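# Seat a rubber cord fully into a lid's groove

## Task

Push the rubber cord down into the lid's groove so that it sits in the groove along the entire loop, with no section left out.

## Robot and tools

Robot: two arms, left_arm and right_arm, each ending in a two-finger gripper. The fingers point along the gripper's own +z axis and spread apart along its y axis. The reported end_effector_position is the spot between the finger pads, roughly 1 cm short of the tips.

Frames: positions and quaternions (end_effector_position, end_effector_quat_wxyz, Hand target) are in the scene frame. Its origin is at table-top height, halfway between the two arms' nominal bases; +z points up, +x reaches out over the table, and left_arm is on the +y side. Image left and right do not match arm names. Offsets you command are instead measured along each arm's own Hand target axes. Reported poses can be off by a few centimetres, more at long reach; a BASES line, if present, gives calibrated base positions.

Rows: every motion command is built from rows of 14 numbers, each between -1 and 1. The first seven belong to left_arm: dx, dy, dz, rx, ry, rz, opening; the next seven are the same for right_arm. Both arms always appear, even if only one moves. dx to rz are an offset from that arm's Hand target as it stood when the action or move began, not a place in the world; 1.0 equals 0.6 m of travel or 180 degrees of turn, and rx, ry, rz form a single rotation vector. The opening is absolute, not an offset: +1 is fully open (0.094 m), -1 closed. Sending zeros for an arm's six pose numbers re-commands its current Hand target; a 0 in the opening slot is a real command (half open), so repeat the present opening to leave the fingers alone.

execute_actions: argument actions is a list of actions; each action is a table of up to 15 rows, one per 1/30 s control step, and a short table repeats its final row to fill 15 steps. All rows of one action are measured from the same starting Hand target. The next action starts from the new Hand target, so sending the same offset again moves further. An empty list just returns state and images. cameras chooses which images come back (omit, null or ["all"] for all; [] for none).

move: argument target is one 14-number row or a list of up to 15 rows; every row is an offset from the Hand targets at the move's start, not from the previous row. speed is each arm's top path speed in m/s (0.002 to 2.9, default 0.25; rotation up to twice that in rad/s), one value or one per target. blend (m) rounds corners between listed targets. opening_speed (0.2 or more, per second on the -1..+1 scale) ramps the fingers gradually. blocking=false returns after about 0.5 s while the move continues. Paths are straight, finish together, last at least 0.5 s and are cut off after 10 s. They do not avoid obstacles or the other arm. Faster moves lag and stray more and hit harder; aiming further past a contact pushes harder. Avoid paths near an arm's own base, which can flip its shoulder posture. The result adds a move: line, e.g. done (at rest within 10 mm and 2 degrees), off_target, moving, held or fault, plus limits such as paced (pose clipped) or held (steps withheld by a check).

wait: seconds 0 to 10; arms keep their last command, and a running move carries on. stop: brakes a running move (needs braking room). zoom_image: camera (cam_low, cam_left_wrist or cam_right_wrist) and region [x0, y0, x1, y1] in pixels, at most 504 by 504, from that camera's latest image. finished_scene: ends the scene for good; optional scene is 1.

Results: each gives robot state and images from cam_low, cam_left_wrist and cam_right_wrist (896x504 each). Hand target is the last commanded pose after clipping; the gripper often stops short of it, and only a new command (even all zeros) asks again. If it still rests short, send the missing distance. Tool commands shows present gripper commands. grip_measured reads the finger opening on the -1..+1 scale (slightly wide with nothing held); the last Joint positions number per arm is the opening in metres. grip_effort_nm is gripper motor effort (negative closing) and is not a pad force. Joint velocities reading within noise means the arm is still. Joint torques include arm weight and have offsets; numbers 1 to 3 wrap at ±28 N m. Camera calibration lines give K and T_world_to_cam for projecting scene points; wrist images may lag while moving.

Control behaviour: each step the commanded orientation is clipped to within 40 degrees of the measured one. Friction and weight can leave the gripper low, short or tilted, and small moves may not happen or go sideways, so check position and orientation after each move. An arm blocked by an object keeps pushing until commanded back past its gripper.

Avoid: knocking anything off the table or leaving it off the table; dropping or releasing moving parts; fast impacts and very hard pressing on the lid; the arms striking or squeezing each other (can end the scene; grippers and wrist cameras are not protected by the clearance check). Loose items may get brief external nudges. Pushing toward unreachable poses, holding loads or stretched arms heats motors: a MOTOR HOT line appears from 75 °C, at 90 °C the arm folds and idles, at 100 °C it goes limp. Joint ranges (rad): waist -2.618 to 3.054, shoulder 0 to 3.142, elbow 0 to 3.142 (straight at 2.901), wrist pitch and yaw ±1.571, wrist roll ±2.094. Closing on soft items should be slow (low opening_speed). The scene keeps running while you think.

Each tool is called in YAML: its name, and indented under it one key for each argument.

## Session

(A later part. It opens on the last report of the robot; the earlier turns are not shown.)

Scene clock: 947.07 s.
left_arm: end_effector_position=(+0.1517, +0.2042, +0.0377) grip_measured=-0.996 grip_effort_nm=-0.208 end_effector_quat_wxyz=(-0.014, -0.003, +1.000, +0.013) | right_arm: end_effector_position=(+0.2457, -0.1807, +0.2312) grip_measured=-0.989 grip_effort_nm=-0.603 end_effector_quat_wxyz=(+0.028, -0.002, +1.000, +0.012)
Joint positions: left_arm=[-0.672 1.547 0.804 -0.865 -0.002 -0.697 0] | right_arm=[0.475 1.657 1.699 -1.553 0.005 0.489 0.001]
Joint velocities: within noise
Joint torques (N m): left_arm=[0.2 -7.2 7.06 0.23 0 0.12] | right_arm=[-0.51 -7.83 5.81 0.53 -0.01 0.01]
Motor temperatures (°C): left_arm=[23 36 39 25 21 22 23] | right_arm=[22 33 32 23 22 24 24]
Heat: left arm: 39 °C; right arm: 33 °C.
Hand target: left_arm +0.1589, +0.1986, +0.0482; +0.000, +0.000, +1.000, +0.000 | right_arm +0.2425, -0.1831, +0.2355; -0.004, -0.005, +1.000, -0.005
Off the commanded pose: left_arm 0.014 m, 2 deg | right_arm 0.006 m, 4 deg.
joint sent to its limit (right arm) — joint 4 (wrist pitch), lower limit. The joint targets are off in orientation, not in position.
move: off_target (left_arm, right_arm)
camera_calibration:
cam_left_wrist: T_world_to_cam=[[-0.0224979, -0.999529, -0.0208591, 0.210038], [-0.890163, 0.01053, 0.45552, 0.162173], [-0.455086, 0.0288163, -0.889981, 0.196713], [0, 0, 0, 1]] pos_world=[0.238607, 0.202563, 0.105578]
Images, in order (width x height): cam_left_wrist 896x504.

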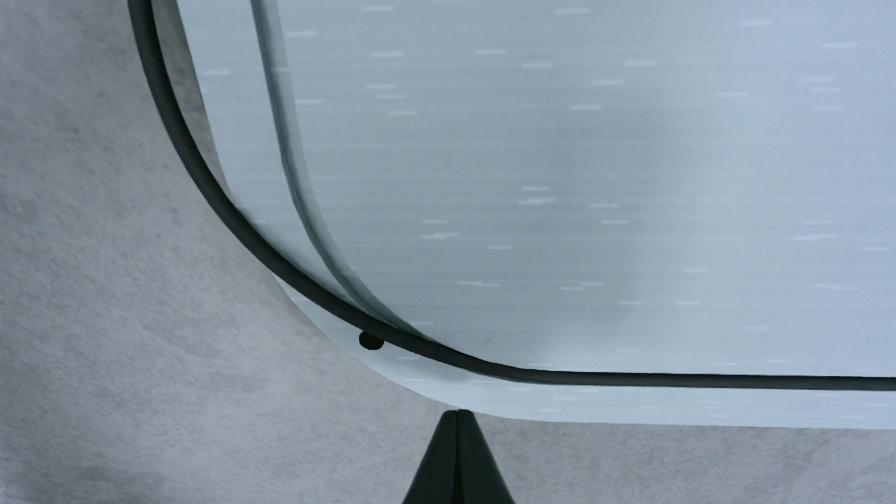

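move:
  target:
    - [-0.009,0.022,0.0,0,0,0,-1,0,0,0,0,0,0,-1]
    - [-0.009,0.022,0.065,0,0,0,-1,0,0,0,0,0,0,-1]
  speed: 0.1
  cameras: ["cam_left_wrist"]

move:
  target:
    - [0,0.0,-0.065,0,0,0,-1,0,0,0,0,0,0,-1]
  speed: 0.1
  cameras: ["cam_left_wrist"]

Scene clock: 956.83 s.
left_arm: end_effector_position=(+0.1605, +0.2140, +0.0216) grip_measured=-0.996 grip_effort_nm=-0.208 end_effector_quat_wxyz=(-0.007, -0.004, +1.000, +0.005) | right_arm: end_effector_position=(+0.2457, -0.1807, +0.2312) grip_measured=-0.989 grip_effort_nm=-0.608 end_effector_quat_wxyz=(+0.028, -0.002, +1.000, +0.012)
Joint positions: left_arm=[-0.612 1.568 0.751 -0.771 -0.001 -0.639 0] | right_arm=[0.475 1.657 1.699 -1.553 0.005 0.489 0.001]
Joint velocities: within noise
Joint torques (N m): left_arm=[0.12 -2.43 2.73 1.14 0 0.08] | right_arm=[-0.59 -7.88 5.76 0.52 -0.04 -0.03]
Motor temperatures (°C): left_arm=[23 35 39 25 21 22 23] | right_arm=[22 33 32 23 22 24 24]
Heat: left arm: 39 °C; right arm: 33 °C.
Hand target: left_arm +0.1643, +0.2118, +0.0092; +0.000, +0.000, +1.000, +0.000 | right_arm +0.2425, -0.1831, +0.2355; -0.004, -0.005, +1.000, -0.005
Off the commanded pose: left_arm 0.013 m, 1 deg | right_arm 0.006 m, 4 deg.
joint sent to its limit (right arm) — joint 4 (wrist pitch), lower limit. The joint targets are off in orientation, not in position.
move: off_target (left_arm, right_arm)
camera_calibration:
cam_left_wrist: T_world_to_cam=[[-0.0207021, -0.999765, -0.00637939, 0.219044], [-0.89667, 0.0157443, 0.44242, 0.177462], [-0.442216, 0.0148792, -0.896785, 0.187241], [0, 0, 0, 1]] pos_world=[0.24646, 0.213413, 0.0907999]
Images, in order (width x height): cam_left_wrist 896x504.

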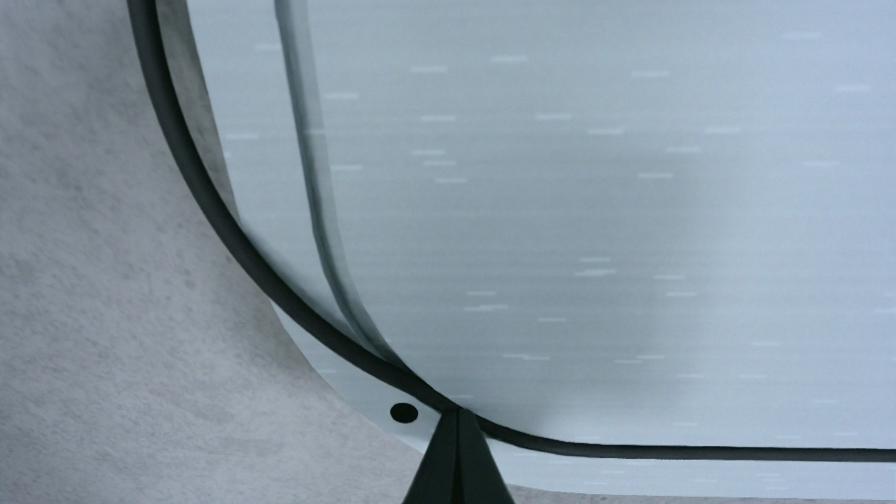

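Scene clock: 958.00 s.
left_arm: end_effector_position=(+0.1566, +0.2169, +0.0377) grip_measured=-0.996 grip_effort_nm=-0.212 end_effector_quat_wxyz=(-0.015, -0.003, +1.000, +0.012) | right_arm: end_effector_position=(+0.2457, -0.1807, +0.2312) grip_measured=-0.989 grip_effort_nm=-0.603 end_effector_quat_wxyz=(+0.028, -0.002, +1.000, +0.012)
Joint positions: left_arm=[-0.612 1.532 0.79 -0.866 -0.001 -0.638 0] | right_arm=[0.475 1.657 1.699 -1.553 0.005 0.489 0.001]
Joint velocities: left_arm=[within noise] | right_arm=[-0.012 -0.022 0.007 -0.066 0.051 -0.154 0]
Joint torques (N m): left_arm=[0.32 -7.04 7.12 0.22 0.03 0.14] | right_arm=[-0.53 -7.8 5.72 0.55 -0.02 -0.03]
Motor temperatures (°C): left_arm=[23 35 39 25 21 22 23] | right_arm=[22 33 32 23 22 24 24]
Heat: left arm: 39 °C; right arm: 33 °C.
Hand target: left_arm +0.1643, +0.2118, +0.0482; +0.000, +0.000, +1.000, +0.000 | right_arm +0.2425, -0.1831, +0.2355; -0.004, -0.005, +1.000, -0.005
Off the commanded pose: left_arm 0.014 m, 2 deg | right_arm 0.006 m, 4 deg.
joint sent to its limit (right arm) — joint 4 (wrist pitch), lower limit. The joint targets are off in orientation, not in position.
move: off_target (left_arm, right_arm)
camera_calibration:
cam_left_wrist: T_world_to_cam=[[-0.0221041, -0.999586, -0.0184391, 0.222711], [-0.889052, 0.0112173, 0.45767, 0.165898], [-0.457273, 0.0265097, -0.888931, 0.199444], [0, 0, 0, 1]] pos_world=[0.243615, 0.215471, 0.105472]
Images, in order (width x height): cam_left_wrist 896x504.

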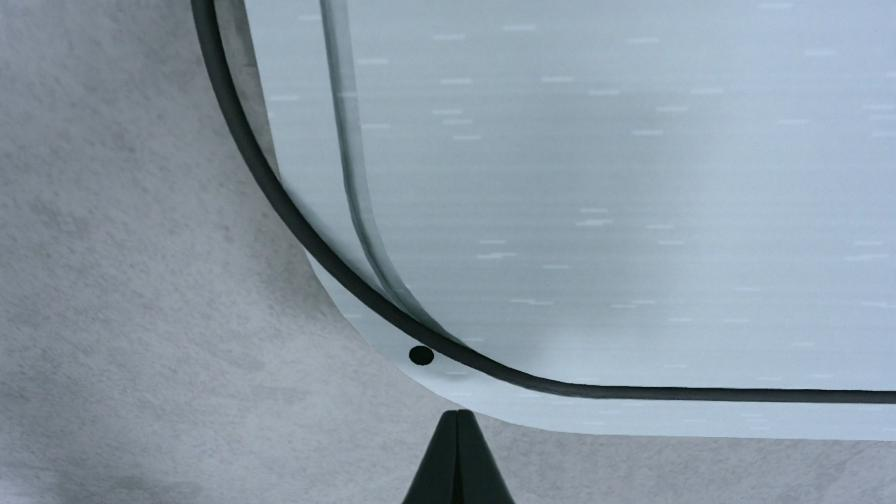

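move:
  target:
    - [-0.012,0.013,0.0,0,0,0,-1,0,0,0,0,0,0,-1]
    - [-0.012,0.013,0.065,0,0,0,-1,0,0,0,0,0,0,-1]
    - [-0.012,0.013,0.0,0,0,0,-1,0,0,0,0,0,0,-1]
  speed: 0.1
  cameras: ["cam_left_wrist"]

Scene clock: 963.77 s.
left_arm: end_effector_position=(+0.1633, +0.2240, +0.0377) grip_measured=-0.996 grip_effort_nm=-0.203 end_effector_quat_wxyz=(-0.016, -0.003, +1.000, +0.010) | right_arm: end_effector_position=(+0.2457, -0.1807, +0.2312) grip_measured=-0.989 grip_effort_nm=-0.603 end_effector_quat_wxyz=(+0.028, -0.002, +1.000, +0.012)
Joint positions: left_arm=[-0.567 1.538 0.795 -0.866 0.001 -0.592 0] | right_arm=[0.475 1.657 1.699 -1.553 0.005 0.489 0.001]
Joint velocities: within noise
Joint torques (N m): left_arm=[0.29 -7.02 7.01 0.25 -0.01 0.14] | right_arm=[-0.53 -7.9 5.78 0.53 -0.03 -0.02]
Motor temperatures (°C): left_arm=[23 34 39 25 21 22 23] | right_arm=[22 33 32 23 22 24 24]
Heat: left arm: 39 °C; right arm: 33 °C.
Hand target: left_arm +0.1715, +0.2196, +0.0483; +0.000, +0.000, +1.000, +0.000 | right_arm +0.2425, -0.1831, +0.2355; -0.004, -0.005, +1.000, -0.005
Off the commanded pose: left_arm 0.014 m, 2 deg | right_arm 0.006 m, 4 deg.
joint sent to its limit (right arm) — joint 4 (wrist pitch), lower limit. The joint targets are off in orientation, not in position.
move: off_target (left_arm, right_arm)
camera_calibration:
cam_left_wrist: T_world_to_cam=[[-0.0223512, -0.999632, -0.0153495, 0.229814], [-0.888096, 0.012802, 0.459479, 0.171269], [-0.459114, 0.0239017, -0.888056, 0.203178], [0, 0, 0, 1]] pos_world=[0.250522, 0.22268, 0.105267]
Images, in order (width x height): cam_left_wrist 896x504.

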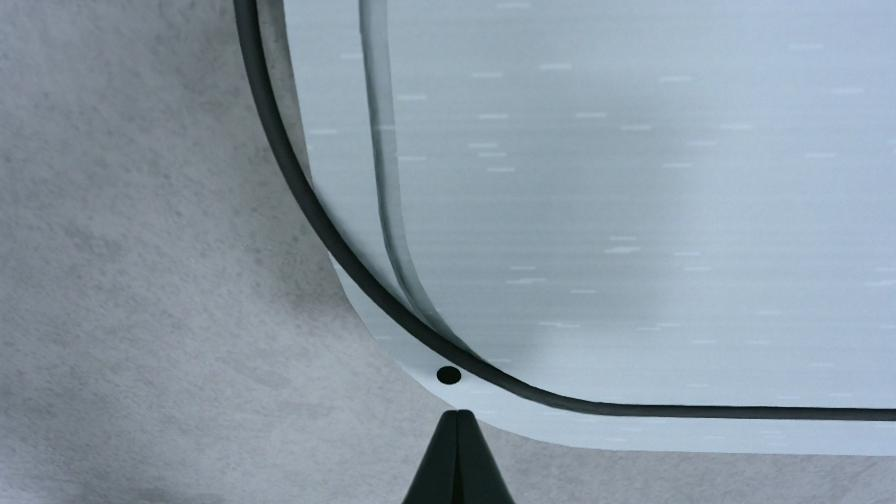

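move:
  target:
    - [0,0.0,-0.05,0,0,0,-0.65,0,0,0,0,0,0,-1]
    - [-0.096,0.079,-0.01,0,0,0,-0.65,0,0,0,0,0,0,-1]
  speed: 0.15
  cameras: ["cam_left_wrist"]

Scene clock: 978.23 s.
left_arm: end_effector_position=(+0.2158, +0.2699, +0.0506) grip_measured=-0.652 grip_effort_nm=0.081 end_effector_quat_wxyz=(-0.016, -0.003, +1.000, +0.004) | right_arm: end_effector_position=(+0.2457, -0.1807, +0.2312) grip_measured=-0.989 grip_effort_nm=-0.608 end_effector_quat_wxyz=(+0.028, -0.002, +1.000, +0.012)
Joint positions: left_arm=[-0.295 1.613 0.928 -0.92 0.002 -0.32 0.016] | right_arm=[0.475 1.657 1.699 -1.553 0.005 0.489 0.001]
Joint velocities: within noise
Joint torques (N m): left_arm=[0.43 -4.55 7.5 0.6 0.05 0.18] | right_arm=[-0.53 -7.87 5.79 0.53 -0.02 -0.04]
Motor temperatures (°C): left_arm=[23 34 39 25 21 22 23] | right_arm=[22 33 31 23 22 24 24]
Heat: left arm: 39 °C; right arm: 33 °C.
Hand target: left_arm +0.2291, +0.2670, +0.0542; +0.000, +0.000, +1.000, +0.000 | right_arm +0.2425, -0.1831, +0.2355; -0.004, -0.005, +1.000, -0.005
Off the commanded pose: left_arm 0.014 m, 2 deg | right_arm 0.006 m, 4 deg.
joint sent to its limit (right arm) — joint 4 (wrist pitch), lower limit. The joint targets are off in orientation, not in position.
move: off_target (left_arm, right_arm)
camera_calibration:
cam_left_wrist: T_world_to_cam=[[-0.0214051, -0.999764, -0.0036345, 0.276373], [-0.887818, 0.0173365, 0.459869, 0.210153], [-0.459698, 0.0130703, -0.887979, 0.240657], [0, 0, 0, 1]] pos_world=[0.303123, 0.269519, 0.11806]
Images, in order (width x height): cam_left_wrist 896x504.

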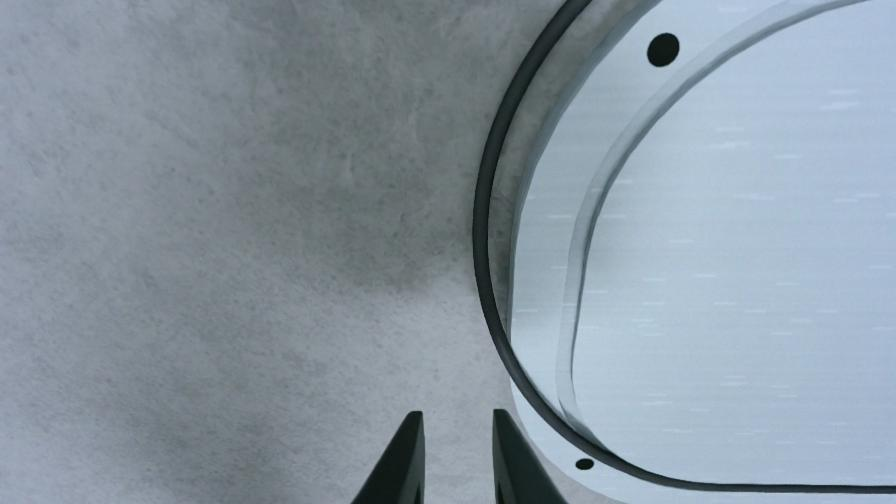

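move:
  target:
    - [-0.035,-0.009,0.02,0,0,0,-0.72,0,0,0,0,0,0,-1]
  speed: 0.15
  cameras: ["cam_left_wrist"]

Scene clock: 987.90 s.
left_arm: end_effector_position=(+0.2366, +0.2641, +0.0392) grip_measured=-0.718 grip_effort_nm=-0.125 end_effector_quat_wxyz=(-0.016, -0.002, +1.000, +0.004) | right_arm: end_effector_position=(+0.2457, -0.1807, +0.2312) grip_measured=-0.989 grip_effort_nm=-0.608 end_effector_quat_wxyz=(+0.028, -0.002, +1.000, +0.012)
Joint positions: left_arm=[-0.292 1.712 0.987 -0.88 0.002 -0.315 0.013] | right_arm=[0.475 1.657 1.699 -1.553 0.005 0.489 0.001]
Joint velocities: within noise
Joint torques (N m): left_arm=[0.53 -5.53 7.32 0.45 -0.01 0.17] | right_arm=[-0.51 -7.87 5.72 0.53 -0.03 -0.01]
Motor temperatures (°C): left_arm=[23 33 39 25 21 22 23] | right_arm=[22 33 31 23 22 24 24]
Heat: left arm: 39 °C; right arm: 33 °C.
Hand target: left_arm +0.2501, +0.2616, +0.0421; +0.000, +0.000, +1.000, +0.000 | right_arm +0.2425, -0.1831, +0.2355; -0.004, -0.005, +1.000, -0.005
Off the commanded pose: left_arm 0.014 m, 2 deg | right_arm 0.006 m, 4 deg.
joint sent to its limit (right arm) — joint 4 (wrist pitch), lower limit. The joint targets are off in orientation, not in position.
move: off_target (left_arm, right_arm)
camera_calibration:
cam_left_wrist: T_world_to_cam=[[-0.0233223, -0.999722, -0.0034169, 0.271359], [-0.887759, 0.0191384, 0.45991, 0.233381], [-0.459717, 0.0137595, -0.887959, 0.239951], [0, 0, 0, 1]] pos_world=[0.323824, 0.263516, 0.106659]
Images, in order (width x height): cam_left_wrist 896x504.

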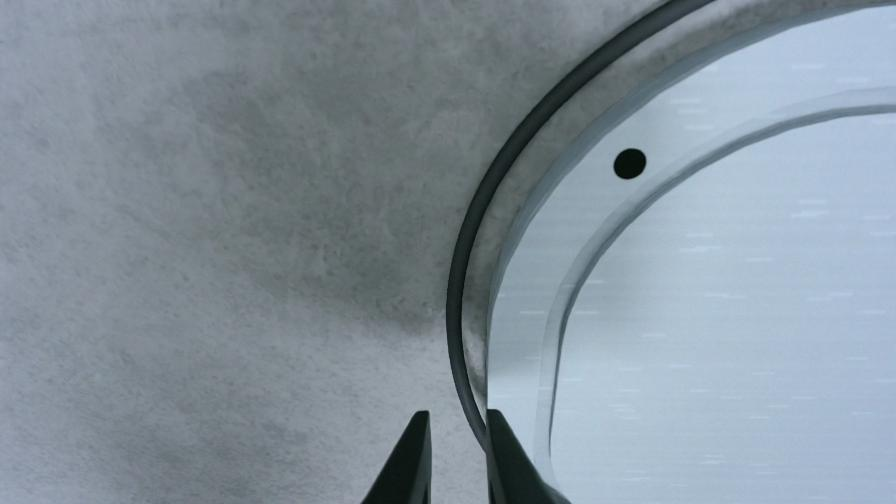

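move:
  target:
    - [0.0,0.0,0.044,0,0,0,-0.72,0,0,0,0,0,0,-1]
  speed: 0.08
  cameras: ["cam_left_wrist"]

Scene clock: 991.33 s.
left_arm: end_effector_position=(+0.2484, +0.2603, +0.0234) grip_measured=-0.718 grip_effort_nm=-0.120 end_effector_quat_wxyz=(-0.002, -0.002, +1.000, +0.000) | right_arm: end_effector_position=(+0.2457, -0.1807, +0.2312) grip_measured=-0.989 grip_effort_nm=-0.603 end_effector_quat_wxyz=(+0.028, -0.002, +1.000, +0.012)
Joint positions: left_arm=[-0.292 1.761 0.975 -0.789 0.002 -0.315 0.013] | right_arm=[0.475 1.657 1.699 -1.553 0.005 0.489 0.001]
Joint velocities: within noise
Joint torques (N m): left_arm=[0.46 -5.34 3.6 0.79 0.05 0.14] | right_arm=[-0.5 -7.88 5.74 0.53 -0.02 -0.02]
Motor temperatures (°C): left_arm=[23 33 40 25 21 22 23] | right_arm=[22 33 31 23 22 24 24]
Heat: left arm: 40 °C; right arm: 33 °C.
Hand target: left_arm +0.2501, +0.2616, +0.0158; +0.000, +0.000, +1.000, +0.000 | right_arm +0.2425, -0.1831, +0.2355; -0.004, -0.005, +1.000, -0.005
Off the commanded pose: left_arm 0.008 m, 0 deg | right_arm 0.006 m, 4 deg.
joint sent to its limit (right arm) — joint 4 (wrist pitch), lower limit. The joint targets are off in orientation, not in position.
move: off_target (right_arm)
camera_calibration:
cam_left_wrist: T_world_to_cam=[[-0.0240916, -0.999698, 0.00482548, 0.267754], [-0.90024, 0.0237932, 0.434743, 0.253684], [-0.434727, 0.00612956, -0.900542, 0.227518], [0, 0, 0, 1]] pos_world=[0.333736, 0.260243, 0.09331]
Images, in order (width x height): cam_left_wrist 896x504.

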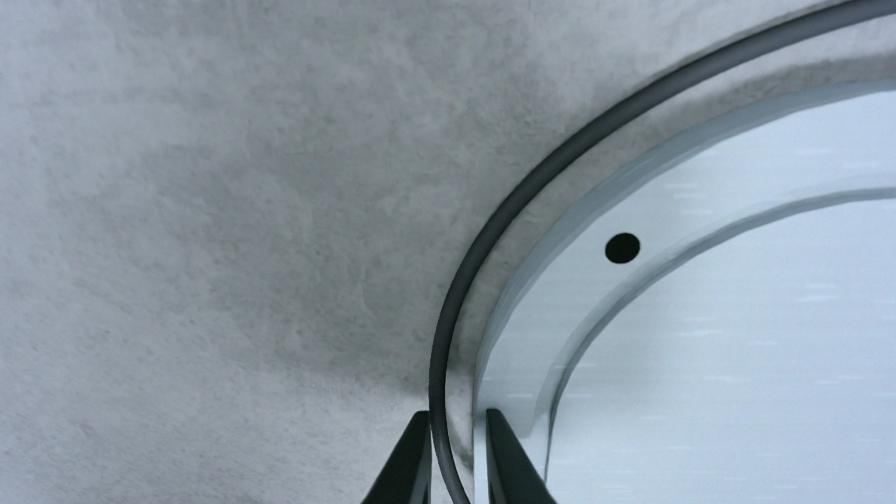

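move:
  target:
    - [0.0,0.010,-0.03,0,0,0,-0.72,0,0,0,0,0,0,-1]
    - [0.0,0.010,0.008,0,0,0,-0.72,0,0,0,0,0,0,-1]
  speed: 0.1
  cameras: ["cam_left_wrist"]

Scene clock: 997.87 s.
left_arm: end_effector_position=(+0.2480, +0.2650, +0.0227) grip_measured=-0.718 grip_effort_nm=-0.120 end_effector_quat_wxyz=(-0.005, -0.001, +1.000, -0.002) | right_arm: end_effector_position=(+0.2457, -0.1807, +0.2312) grip_measured=-0.989 grip_effort_nm=-0.608 end_effector_quat_wxyz=(+0.028, -0.002, +1.000, +0.012)
Joint positions: left_arm=[-0.274 1.761 0.971 -0.791 0.006 -0.295 0.013] | right_arm=[0.475 1.657 1.699 -1.553 0.005 0.489 0.001]
Joint velocities: within noise
Joint torques (N m): left_arm=[0.7 -4.93 2.71 1.02 0 0.14] | right_arm=[-0.5 -7.86 5.76 0.53 -0.03 -0.01]
Motor temperatures (°C): left_arm=[23 32 39 26 21 22 23] | right_arm=[22 34 31 23 22 24 24]
Heat: left arm: 39 °C; right arm: 34 °C.
Hand target: left_arm +0.2500, +0.2675, +0.0109; +0.000, +0.000, +1.000, +0.000 | right_arm +0.2425, -0.1831, +0.2355; -0.004, -0.005, +1.000, -0.005
Off the commanded pose: left_arm 0.012 m, 1 deg | right_arm 0.006 m, 4 deg.
joint sent to its limit (right arm) — joint 4 (wrist pitch), lower limit. The joint targets are off in orientation, not in position.
move: off_target (left_arm, right_arm)
camera_calibration:
cam_left_wrist: T_world_to_cam=[[-0.025947, -0.999634, 0.00769217, 0.272802], [-0.897584, 0.0266842, 0.440034, 0.251978], [-0.440078, 0.00451318, -0.897948, 0.228381], [0, 0, 0, 1]] pos_world=[0.333756, 0.264948, 0.0920969]
Images, in order (width x height): cam_left_wrist 896x504.

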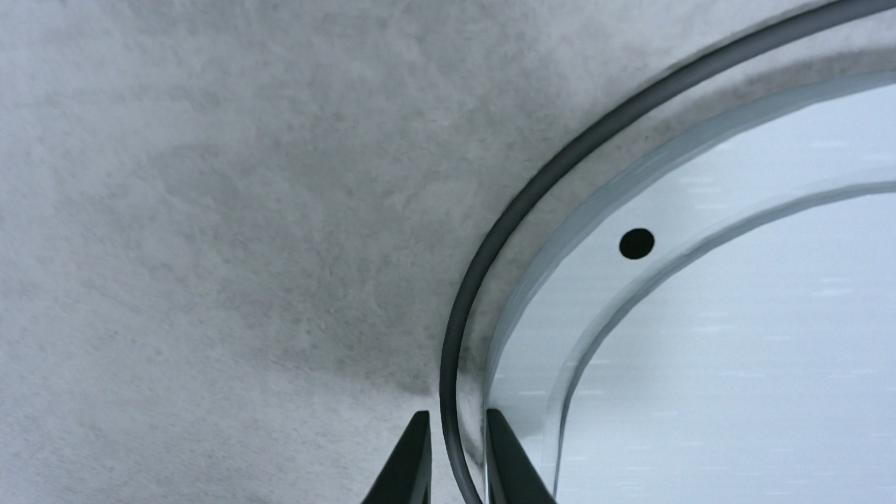

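move:
  target:
    - [0.0,0.0038,-0.03,0,0,0,-0.74,0,0,0,0,0,0,-1]
    - [0.0,0.0038,0.004,0,0,0,-0.74,0,0,0,0,0,0,-1]
  speed: 0.1
  cameras: ["cam_left_wrist"]

Scene clock: 1002.67 s.
left_arm: end_effector_position=(+0.2481, +0.2649, +0.0224) grip_measured=-0.738 grip_effort_nm=-0.120 end_effector_quat_wxyz=(-0.005, +0.000, +1.000, -0.006) | right_arm: end_effector_position=(+0.2457, -0.1807, +0.2312) grip_measured=-0.989 grip_effort_nm=-0.608 end_effector_quat_wxyz=(+0.028, -0.002, +1.000, +0.012)
Joint positions: left_arm=[-0.268 1.759 0.968 -0.786 0.015 -0.287 0.012] | right_arm=[0.475 1.657 1.699 -1.553 0.005 0.489 0.001]
Joint velocities: within noise
Joint torques (N m): left_arm=[0.7 -4.62 2.24 1.09 -0.06 0.2] | right_arm=[-0.54 -7.9 5.78 0.53 -0.02 -0.02]
Motor temperatures (°C): left_arm=[23 32 39 26 21 22 23] | right_arm=[22 34 31 23 22 24 24]
Heat: left arm: 39 °C; right arm: 34 °C.
Hand target: left_arm +0.2501, +0.2699, +0.0085; +0.000, +0.000, +1.000, +0.000 | right_arm +0.2425, -0.1831, +0.2355; -0.004, -0.005, +1.000, -0.005
Off the commanded pose: left_arm 0.015 m, 1 deg | right_arm 0.006 m, 4 deg.
joint sent to its limit (right arm) — joint 4 (wrist pitch), lower limit. The joint targets are off in orientation, not in position.
move: off_target (left_arm, right_arm)
camera_calibration:
cam_left_wrist: T_world_to_cam=[[-0.028569, -0.999439, 0.0174649, 0.27306], [-0.897676, 0.0333384, 0.439392, 0.250518], [-0.439728, -0.0031248, -0.898125, 0.230076], [0, 0, 0, 1]] pos_world=[0.333856, 0.265274, 0.0917922]
Images, in order (width x height): cam_left_wrist 896x504.

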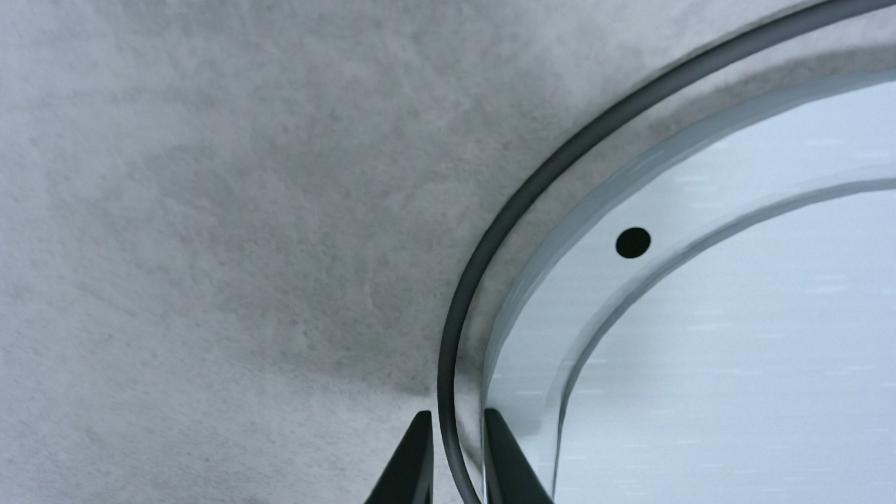

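move:
  target:
    - [-0.014,0.0,-0.05,0,0,0,-0.74,0,0,0,0,0,0,-1]
    - [-0.014,0.0,0.003,0,0,0,-0.74,0,0,0,0,0,0,-1]
  speed: 0.12
  cameras: ["cam_left_wrist"]

Scene clock: 1006.60 s.
left_arm: end_effector_position=(+0.2549, +0.2675, +0.0118) grip_measured=-0.738 grip_effort_nm=-0.120 end_effector_quat_wxyz=(-0.007, -0.003, +1.000, -0.004) | right_arm: end_effector_position=(+0.2457, -0.1807, +0.2312) grip_measured=-0.989 grip_effort_nm=-0.608 end_effector_quat_wxyz=(+0.028, -0.002, +1.000, +0.012)
Joint positions: left_arm=[-0.255 1.807 0.978 -0.754 0.012 -0.28 0.012] | right_arm=[0.475 1.657 1.699 -1.553 0.005 0.489 0.001]
Joint velocities: within noise
Joint torques (N m): left_arm=[0.18 -6.2 4.16 0.78 -0.1 0.16] | right_arm=[-0.5 -7.8 5.81 0.53 -0.02 -0.03]
Motor temperatures (°C): left_arm=[23 32 38 26 21 22 23] | right_arm=[22 34 31 23 22 24 24]
Heat: left arm: 38 °C; right arm: 34 °C.
Hand target: left_arm +0.2585, +0.2699, +0.0067; +0.000, +0.000, +1.000, +0.000 | right_arm +0.2425, -0.1831, +0.2355; -0.004, -0.005, +1.000, -0.005
Off the commanded pose: left_arm 0.007 m, 1 deg | right_arm 0.006 m, 4 deg.
joint sent to its limit (right arm) — joint 4 (wrist pitch), lower limit. The joint targets are off in orientation, not in position.
move: off_target (right_arm)
camera_calibration:
cam_left_wrist: T_world_to_cam=[[-0.0224165, -0.999667, 0.0127531, 0.274594], [-0.895884, 0.0257477, 0.443541, 0.262733], [-0.443722, -0.0014827, -0.896163, 0.224089], [0, 0, 0, 1]] pos_world=[0.340967, 0.268071, 0.0807862]
Images, in order (width x height): cam_left_wrist 896x504.

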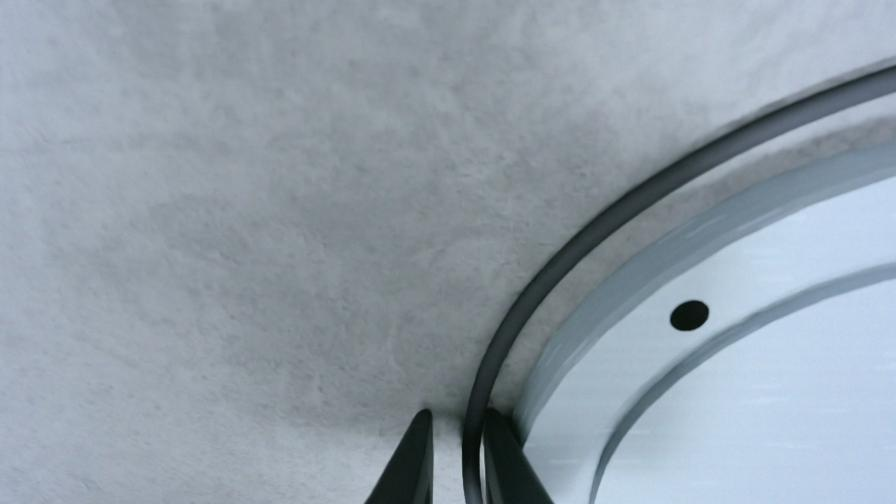

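move:
  target:
    - [0,0.0,-0.005,0,0,0,-0.97,0,0,0,0,0,0,-1]
    - [0,0.0,-0.005,0,0,0,-0.97,0,0,0,0,0,0,-1]
    - [0,0.0,-0.05,0,0,0,-0.97,0,0,0,0,0,0,-1]
    - [0.001,-0.049,-0.062,0,0,0,-0.97,0,0,0,0,0,0,-1]
  speed: 0.1
  cameras: ["cam_left_wrist"]

Scene clock: 1013.93 s.
left_arm: end_effector_position=(+0.2487, +0.2424, +0.0333) grip_measured=-0.965 grip_effort_nm=-1.053 end_effector_quat_wxyz=(-0.017, +0.005, +1.000, +0.001) | right_arm: end_effector_position=(+0.2457, -0.1807, +0.2312) grip_measured=-0.989 grip_effort_nm=-0.603 end_effector_quat_wxyz=(+0.028, -0.002, +1.000, +0.012)
Joint positions: left_arm=[-0.345 1.788 1.053 -0.869 0.01 -0.353 0.002] | right_arm=[0.475 1.657 1.699 -1.553 0.005 0.489 0.001]
Joint velocities: within noise
Joint torques (N m): left_arm=[-0.06 -8.85 7.15 0.27 -0.01 -0.09] | right_arm=[-0.57 -7.9 5.74 0.52 -0.02 0]
Motor temperatures (°C): left_arm=[23 32 38 26 21 22 23] | right_arm=[22 34 31 23 22 24 24]
Heat: left arm: 38 °C; right arm: 34 °C.
Hand target: left_arm +0.2579, +0.2405, +0.0439; +0.000, +0.000, +1.000, +0.000 | right_arm +0.2425, -0.1831, +0.2355; -0.004, -0.005, +1.000, -0.005
Off the commanded pose: left_arm 0.014 m, 2 deg | right_arm 0.006 m, 4 deg.
joint sent to its limit (right arm) — joint 4 (wrist pitch), lower limit. The joint targets are off in orientation, not in position.
move: off_target (left_arm, right_arm)
camera_calibration:
cam_left_wrist: T_world_to_cam=[[-0.0387119, -0.999246, 0.00304944, 0.253429], [-0.88637, 0.0357476, 0.461595, 0.242917], [-0.461356, 0.0151663, -0.887085, 0.240624], [0, 0, 0, 1]] pos_world=[0.336139, 0.240905, 0.100552]
Images, in order (width x height): cam_left_wrist 896x504.

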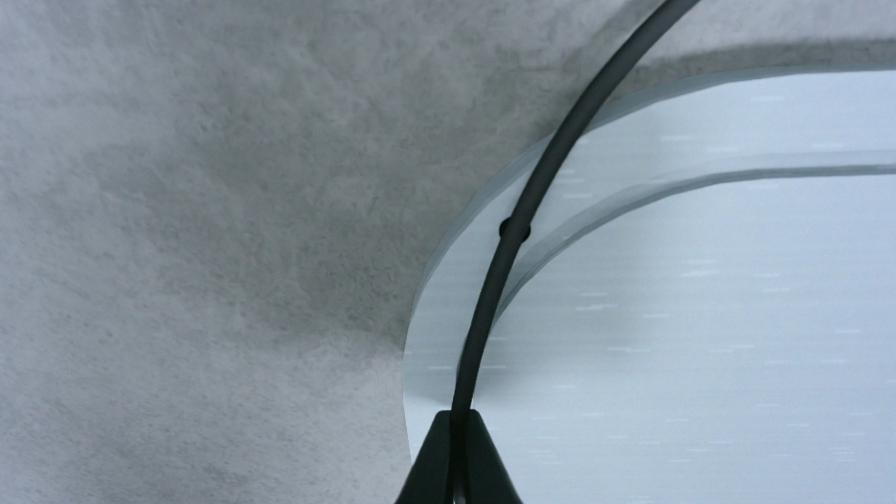

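move:
  target:
    - [0.004,-0.003,0.042,0,0,0,-0.97,0,0,0,0,0,0,-1]
  speed: 0.1
  cameras: ["cam_left_wrist"]

zoom_image:
  camera: "cam_left_wrist"
  region: [330, 250, 640, 504]

Scene clock: 1018.67 s.
left_arm: end_effector_position=(+0.2563, +0.2383, +0.0241) grip_measured=-0.965 grip_effort_nm=-1.057 end_effector_quat_wxyz=(+0.000, +0.003, +1.000, -0.005) | right_arm: end_effector_position=(+0.2457, -0.1807, +0.2312) grip_measured=-0.989 grip_effort_nm=-0.603 end_effector_quat_wxyz=(+0.028, -0.002, +1.000, +0.012)
Joint positions: left_arm=[-0.349 1.804 1.032 -0.795 0.01 -0.362 0.002] | right_arm=[0.475 1.657 1.699 -1.553 0.005 0.489 0.001]
Joint velocities: within noise
Joint torques (N m): left_arm=[-0.54 -6.17 4.25 0.63 -0.03 -0.06] | right_arm=[-0.44 -7.86 5.78 0.53 -0.02 -0.02]
Motor temperatures (°C): left_arm=[23 32 38 26 21 22 24] | right_arm=[22 34 31 23 22 24 24]
Heat: left arm: 38 °C; right arm: 34 °C.
Hand target: left_arm +0.2555, +0.2387, +0.0188; +0.000, +0.000, +1.000, +0.000 | right_arm +0.2425, -0.1831, +0.2355; -0.004, -0.005, +1.000, -0.005
Off the commanded pose: left_arm 0.005 m, 1 deg | right_arm 0.006 m, 4 deg.
joint sent to its limit (right arm) — joint 4 (wrist pitch), lower limit. The joint targets are off in orientation, not in position.
move: off_target (right_arm)
camera_calibration:
cam_left_wrist: T_world_to_cam=[[-0.0336888, -0.99932, 0.0149951, 0.248075], [-0.902109, 0.0368629, 0.429931, 0.258451], [-0.430191, 0.000956662, -0.902737, 0.231795], [0, 0, 0, 1]] pos_world=[0.341225, 0.238158, 0.094414]
Images, in order (width x height): cam_left_wrist 896x504.

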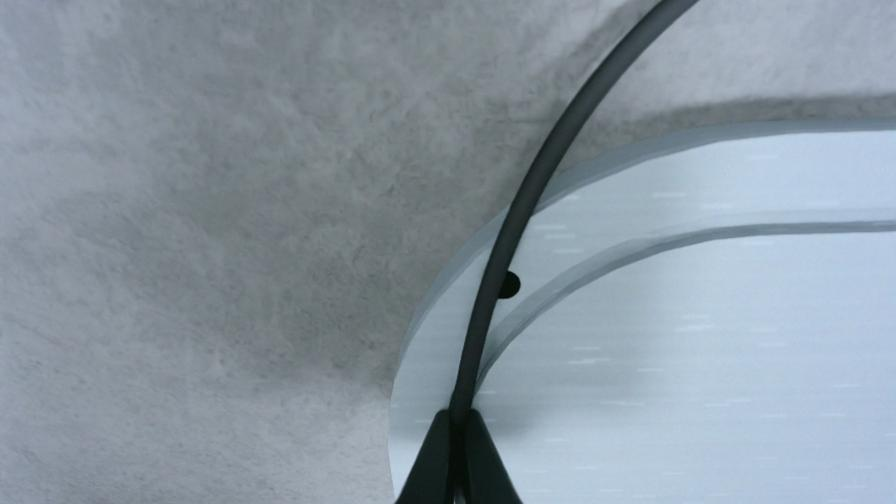

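Scaled by 1.626 from the camera's 896x504 image, which has a finer 1280x720 frame.

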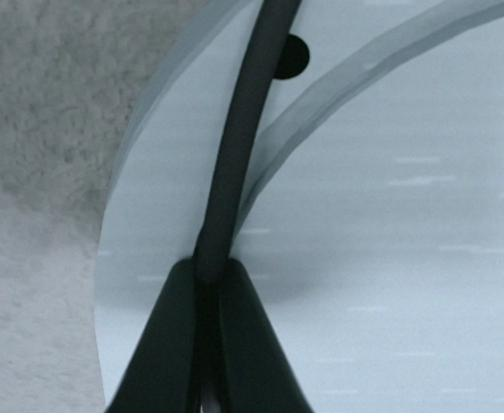

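move:
  target:
    - [0,0,0.004,0,0,0,-0.85,0,0,0,0,0,0,-1]
    - [0,0,-0.045,0,0,0,-0.85,0,0,0,0,0,0,-1]
    - [0,0,-0.045,0,0,0,-1,0,0,0,0,0,0,-1]
  speed: 0.1
  cameras: ["cam_left_wrist"]

Scene clock: 1023.40 s.
left_arm: end_effector_position=(+0.2449, +0.2427, +0.0309) grip_measured=-0.996 grip_effort_nm=-0.212 end_effector_quat_wxyz=(-0.025, +0.002, +1.000, +0.004) | right_arm: end_effector_position=(+0.2457, -0.1807, +0.2312) grip_measured=-0.989 grip_effort_nm=-0.608 end_effector_quat_wxyz=(+0.028, -0.002, +1.000, +0.012)
Joint positions: left_arm=[-0.349 1.795 1.05 -0.876 0.01 -0.363 0] | right_arm=[0.475 1.657 1.699 -1.553 0.005 0.489 0.001]
Joint velocities: within noise
Joint torques (N m): left_arm=[-0.53 -10.06 7.27 0.22 -0.06 -0.06] | right_arm=[-0.47 -7.87 5.79 0.52 -0.01 -0.02]
Motor temperatures (°C): left_arm=[23 32 38 26 21 22 24] | right_arm=[22 34 31 23 22 24 24]
Heat: left arm: 38 °C; right arm: 34 °C.
Hand target: left_arm +0.2555, +0.2387, +0.0458; +0.000, +0.000, +1.000, +0.000 | right_arm +0.2425, -0.1831, +0.2355; -0.004, -0.005, +1.000, -0.005
Off the commanded pose: left_arm 0.019 m, 3 deg | right_arm 0.006 m, 4 deg.
joint sent to its limit (right arm) — joint 4 (wrist pitch), lower limit. The joint targets are off in orientation, not in position.
move: off_target (left_arm, right_arm); target 3's new opening was sent with left_arm's hand 0.019 m and 3 deg from that target
camera_calibration:
cam_left_wrist: T_world_to_cam=[[-0.0326362, -0.999463, -0.00283294, 0.252322], [-0.879217, 0.0273616, 0.475636, 0.240463], [-0.475303, 0.0180137, -0.879638, 0.239281], [0, 0, 0, 1]] pos_world=[0.333385, 0.241297, 0.0968228]
Images, in order (width x height): cam_left_wrist 896x504.

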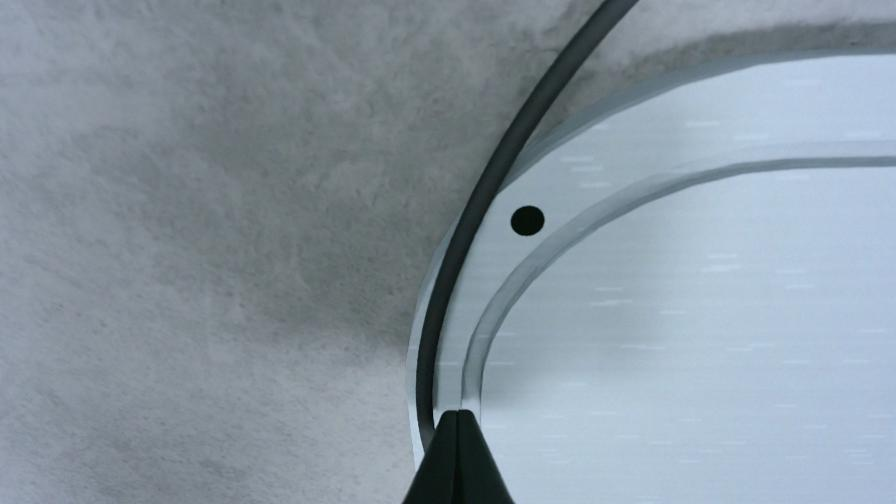

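move:
  target:
    - [0.06,0,-0.08,0,0,0,-1,0,0,0,0,0,0,-1]
  speed: 0.2
  cameras: ["cam_left_wrist"]

Scene clock: 1028.63 s.
left_arm: end_effector_position=(+0.2136, +0.2407, +0.0826) grip_measured=-0.996 grip_effort_nm=-0.217 end_effector_quat_wxyz=(-0.018, +0.003, +1.000, +0.003) | right_arm: end_effector_position=(+0.2457, -0.1807, +0.2312) grip_measured=-0.989 grip_effort_nm=-0.603 end_effector_quat_wxyz=(+0.028, -0.002, +1.000, +0.012)
Joint positions: left_arm=[-0.4 1.599 1.05 -1.057 0.01 -0.412 0] | right_arm=[0.475 1.657 1.699 -1.553 0.005 0.489 0.001]
Joint velocities: within noise
Joint torques (N m): left_arm=[-0.17 -7.99 7.3 0.25 -0.05 -0.12] | right_arm=[-0.5 -7.92 5.65 0.52 -0.01 -0.01]
Motor temperatures (°C): left_arm=[23 33 39 26 21 22 24] | right_arm=[22 34 31 23 22 24 24]
Heat: left arm: 39 °C; right arm: 34 °C.
Hand target: left_arm +0.2195, +0.2388, +0.0937; +0.000, +0.000, +1.000, +0.000 | right_arm +0.2425, -0.1831, +0.2355; -0.004, -0.005, +1.000, -0.005
Off the commanded pose: left_arm 0.013 m, 2 deg | right_arm 0.006 m, 4 deg.
joint sent to its limit (right arm) — joint 4 (wrist pitch), lower limit. The joint targets are off in orientation, not in position.
move: off_target (left_arm, right_arm)
camera_calibration:
cam_left_wrist: T_world_to_cam=[[-0.0348815, -0.999391, 0.000293828, 0.249615], [-0.885778, 0.0310522, 0.46307, 0.18988], [-0.462797, 0.0158923, -0.886322, 0.268245], [0, 0, 0, 1]] pos_world=[0.301042, 0.239304, 0.14975]
Images, in order (width x height): cam_left_wrist 896x504.

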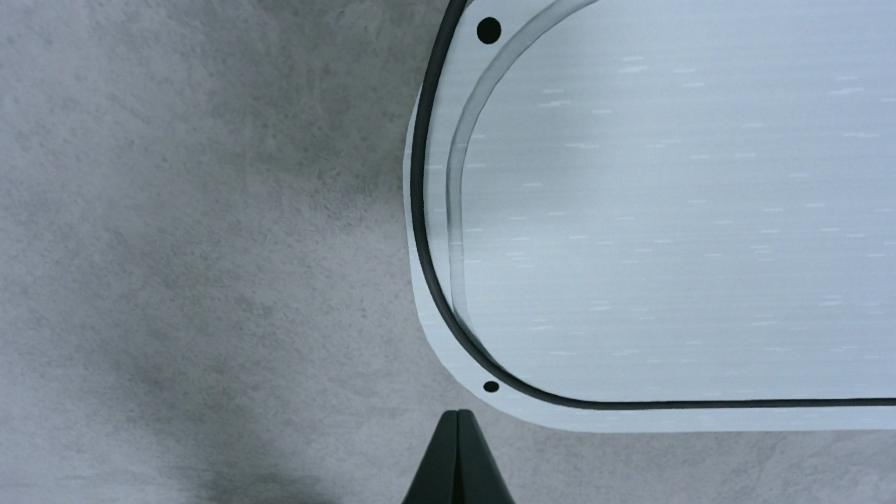

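move:
  target:
    - [0.081,-0.026,0.0,0,0,0,-1,0,0,0,0,0,0,-1]
    - [0.077,-0.026,0.075,0,0,0,-1,0,0,0,0,0,0,-1]
  speed: 0.15
  cameras: ["cam_left_wrist"]

Scene clock: 1033.67 s.
left_arm: end_effector_position=(+0.1725, +0.2217, +0.0531) grip_measured=-0.996 grip_effort_nm=-0.212 end_effector_quat_wxyz=(-0.001, +0.006, +1.000, -0.005) | right_arm: end_effector_position=(+0.2457, -0.1807, +0.2312) grip_measured=-0.989 grip_effort_nm=-0.603 end_effector_quat_wxyz=(+0.028, -0.002, +1.000, +0.012)
Joint positions: left_arm=[-0.548 1.504 0.832 -0.897 0.009 -0.555 0] | right_arm=[0.475 1.657 1.699 -1.553 0.005 0.489 0.001]
Joint velocities: within noise
Joint torques (N m): left_arm=[0.12 -4.01 4.44 0.57 -0.03 -0.08] | right_arm=[-0.54 -7.83 5.82 0.53 -0.02 0]
Motor temperatures (°C): left_arm=[23 33 39 26 21 22 24] | right_arm=[22 34 31 23 22 24 24]
Heat: left arm: 39 °C; right arm: 34 °C.
Hand target: left_arm +0.1733, +0.2231, +0.0488; +0.000, +0.000, +1.000, +0.000 | right_arm +0.2425, -0.1831, +0.2355; -0.004, -0.005, +1.000, -0.005
Off the commanded pose: left_arm 0.005 m, 1 deg | right_arm 0.006 m, 4 deg.
joint sent to its limit (right arm) — joint 4 (wrist pitch), lower limit. The joint targets are off in orientation, not in position.
move: off_target (right_arm)
camera_calibration:
cam_left_wrist: T_world_to_cam=[[-0.0393513, -0.999135, 0.0134292, 0.229235], [-0.900598, 0.0412861, 0.432687, 0.169638], [-0.432867, 0.00493246, -0.901444, 0.221409], [0, 0, 0, 1]] pos_world=[0.257638, 0.220941, 0.123109]
Images, in order (width x height): cam_left_wrist 896x504.

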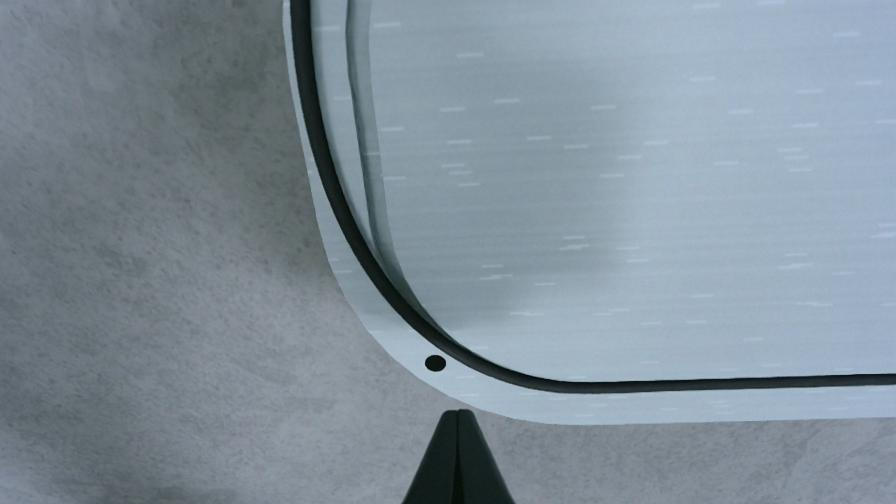

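move:
  target:
    - [0.0,0.003,0.065,0,0,0,-1,0,0,0,0,0,0,-1]
    - [0.0,0.003,0.0,0,0,0,-1,0,0,0,0,0,0,-1]
    - [-0.01,0.011,0.0,0,0,0,-1,0,0,0,0,0,0,-1]
  speed: 0.1
  cameras: ["cam_left_wrist"]

Scene clock: 1038.70 s.
left_arm: end_effector_position=(+0.1706, +0.2326, +0.0393) grip_measured=-0.996 grip_effort_nm=-0.217 end_effector_quat_wxyz=(-0.016, -0.004, +1.000, +0.005) | right_arm: end_effector_position=(+0.2457, -0.1807, +0.2312) grip_measured=-0.989 grip_effort_nm=-0.608 end_effector_quat_wxyz=(+0.028, -0.002, +1.000, +0.012)
Joint positions: left_arm=[-0.512 1.536 0.801 -0.869 0.008 -0.539 0] | right_arm=[0.475 1.657 1.699 -1.553 0.005 0.489 0.001]
Joint velocities: within noise
Joint torques (N m): left_arm=[0.23 -6.8 7.15 0.27 -0.09 0.12] | right_arm=[-0.46 -7.83 5.72 0.55 -0.02 -0.02]
Motor temperatures (°C): left_arm=[23 32 39 26 21 22 24] | right_arm=[22 34 31 23 22 24 24]
Heat: left arm: 39 °C; right arm: 34 °C.
Hand target: left_arm +0.1793, +0.2298, +0.0488; +0.000, +0.000, +1.000, +0.000 | right_arm +0.2425, -0.1831, +0.2355; -0.004, -0.005, +1.000, -0.005
Off the commanded pose: left_arm 0.013 m, 2 deg | right_arm 0.006 m, 4 deg.
joint sent to its limit (right arm) — joint 4 (wrist pitch), lower limit. The joint targets are off in orientation, not in position.
move: off_target (left_arm, right_arm)
camera_calibration:
cam_left_wrist: T_world_to_cam=[[-0.0206359, -0.999773, -0.00539373, 0.237959], [-0.88785, 0.0158448, 0.45986, 0.176135], [-0.45967, 0.0142784, -0.887975, 0.21], [0, 0, 0, 1]] pos_world=[0.257823, 0.232115, 0.106761]
Images, in order (width x height): cam_left_wrist 896x504.

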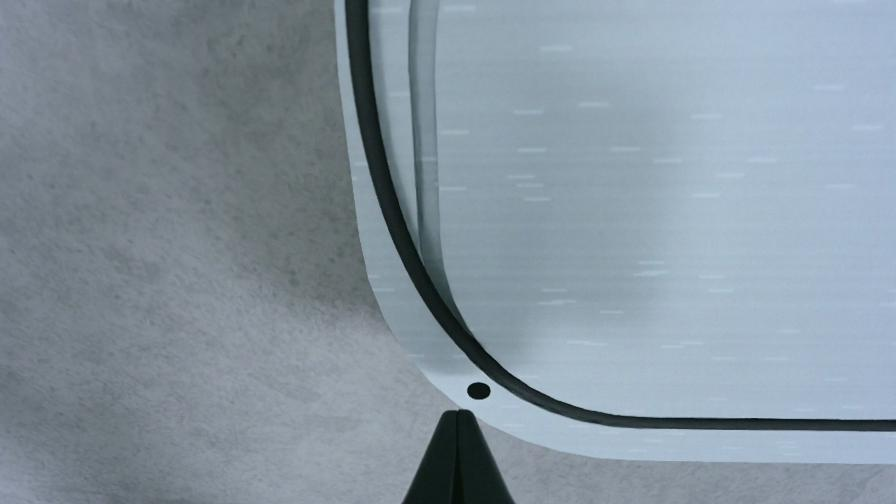

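move:
  target:
    - [-0.008,0.0,0.0,0,0,0,-1,0,0,0,0,0,0,-1]
    - [-0.008,0.0,0.065,0,0,0,-1,0,0,0,0,0,0,-1]
  speed: 0.1
  cameras: ["cam_left_wrist"]

move:
  target:
    - [0,0.0,-0.065,0,0,0,-1,0,0,0,0,0,0,-1]
  speed: 0.1
  cameras: ["cam_left_wrist"]

Scene clock: 1044.83 s.
left_arm: end_effector_position=(+0.1793, +0.2292, +0.0219) grip_measured=-0.996 grip_effort_nm=-0.208 end_effector_quat_wxyz=(-0.009, -0.002, +1.000, +0.000) | right_arm: end_effector_position=(+0.2457, -0.1807, +0.2312) grip_measured=-0.989 grip_effort_nm=-0.603 end_effector_quat_wxyz=(+0.028, -0.002, +1.000, +0.012)
Joint positions: left_arm=[-0.505 1.594 0.778 -0.771 0.009 -0.528 0] | right_arm=[0.475 1.657 1.699 -1.553 0.005 0.489 0.001]
Joint velocities: within noise
Joint torques (N m): left_arm=[0.49 -2.7 2.67 1.16 -0.07 0.15] | right_arm=[-0.51 -7.84 5.78 0.54 -0.02 -0.01]
Motor temperatures (°C): left_arm=[23 32 39 25 21 22 23] | right_arm=[22 34 31 23 22 24 24]
Heat: left arm: 39 °C; right arm: 34 °C.
Hand target: left_arm +0.1841, +0.2296, +0.0098; +0.000, +0.000, +1.000, +0.000 | right_arm +0.2425, -0.1831, +0.2355; -0.004, -0.005, +1.000, -0.005
Off the commanded pose: left_arm 0.013 m, 1 deg | right_arm 0.006 m, 4 deg.
joint sent to its limit (right arm) — joint 4 (wrist pitch), lower limit. The joint targets are off in orientation, not in position.
move: off_target (left_arm, right_arm)
camera_calibration:
cam_left_wrist: T_world_to_cam=[[-0.0239392, -0.999702, 0.00487445, 0.234989], [-0.894429, 0.0235959, 0.446586, 0.191635], [-0.446568, 0.00633108, -0.894727, 0.198286], [0, 0, 0, 1]] pos_world=[0.265578, 0.229142, 0.0906844]
Images, in order (width x height): cam_left_wrist 896x504.

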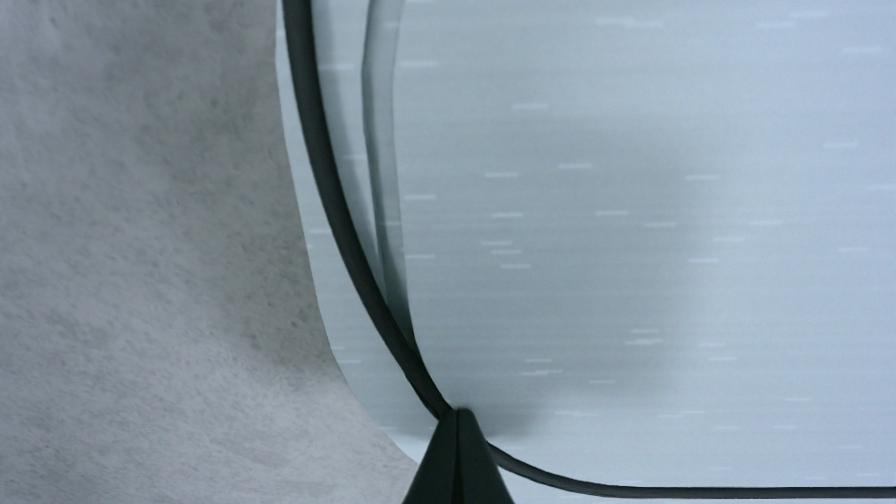

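Scene clock: 1046.00 s.
left_arm: end_effector_position=(+0.1746, +0.2320, +0.0381) grip_measured=-0.996 grip_effort_nm=-0.212 end_effector_quat_wxyz=(-0.019, -0.002, +1.000, +0.006) | right_arm: end_effector_position=(+0.2457, -0.1807, +0.2312) grip_measured=-0.989 grip_effort_nm=-0.603 end_effector_quat_wxyz=(+0.028, -0.002, +1.000, +0.012)
Joint positions: left_arm=[-0.505 1.558 0.817 -0.868 0.009 -0.528 0] | right_arm=[0.475 1.657 1.699 -1.553 0.005 0.489 0.001]
Joint velocities: within noise
Joint torques (N m): left_arm=[0.38 -7.1 6.97 0.3 -0.07 0.21] | right_arm=[-0.46 -7.87 5.83 0.53 -0.02 -0.01]
Motor temperatures (°C): left_arm=[23 32 39 25 21 22 23] | right_arm=[22 34 31 23 22 24 24]
Heat: left arm: 39 °C; right arm: 34 °C.
Hand target: left_arm +0.1841, +0.2297, +0.0488; +0.000, +0.000, +1.000, +0.000 | right_arm +0.2425, -0.1831, +0.2355; -0.004, -0.005, +1.000, -0.005
Off the commanded pose: left_arm 0.014 m, 2 deg | right_arm 0.006 m, 4 deg.
joint sent to its limit (right arm) — joint 4 (wrist pitch), lower limit. The joint targets are off in orientation, not in position.
move: off_target (left_arm, right_arm)
camera_calibration:
cam_left_wrist: T_world_to_cam=[[-0.0239626, -0.999691, -0.00658785, 0.23801], [-0.885341, 0.0181601, 0.464588, 0.179124], [-0.464325, 0.0169652, -0.885502, 0.210955], [0, 0, 0, 1]] pos_world=[0.262241, 0.231104, 0.105151]
Images, in order (width x height): cam_left_wrist 896x504.

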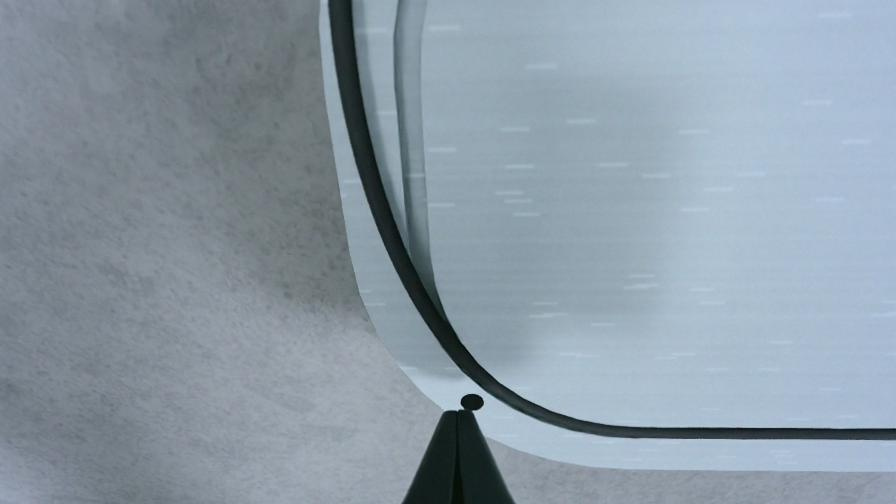

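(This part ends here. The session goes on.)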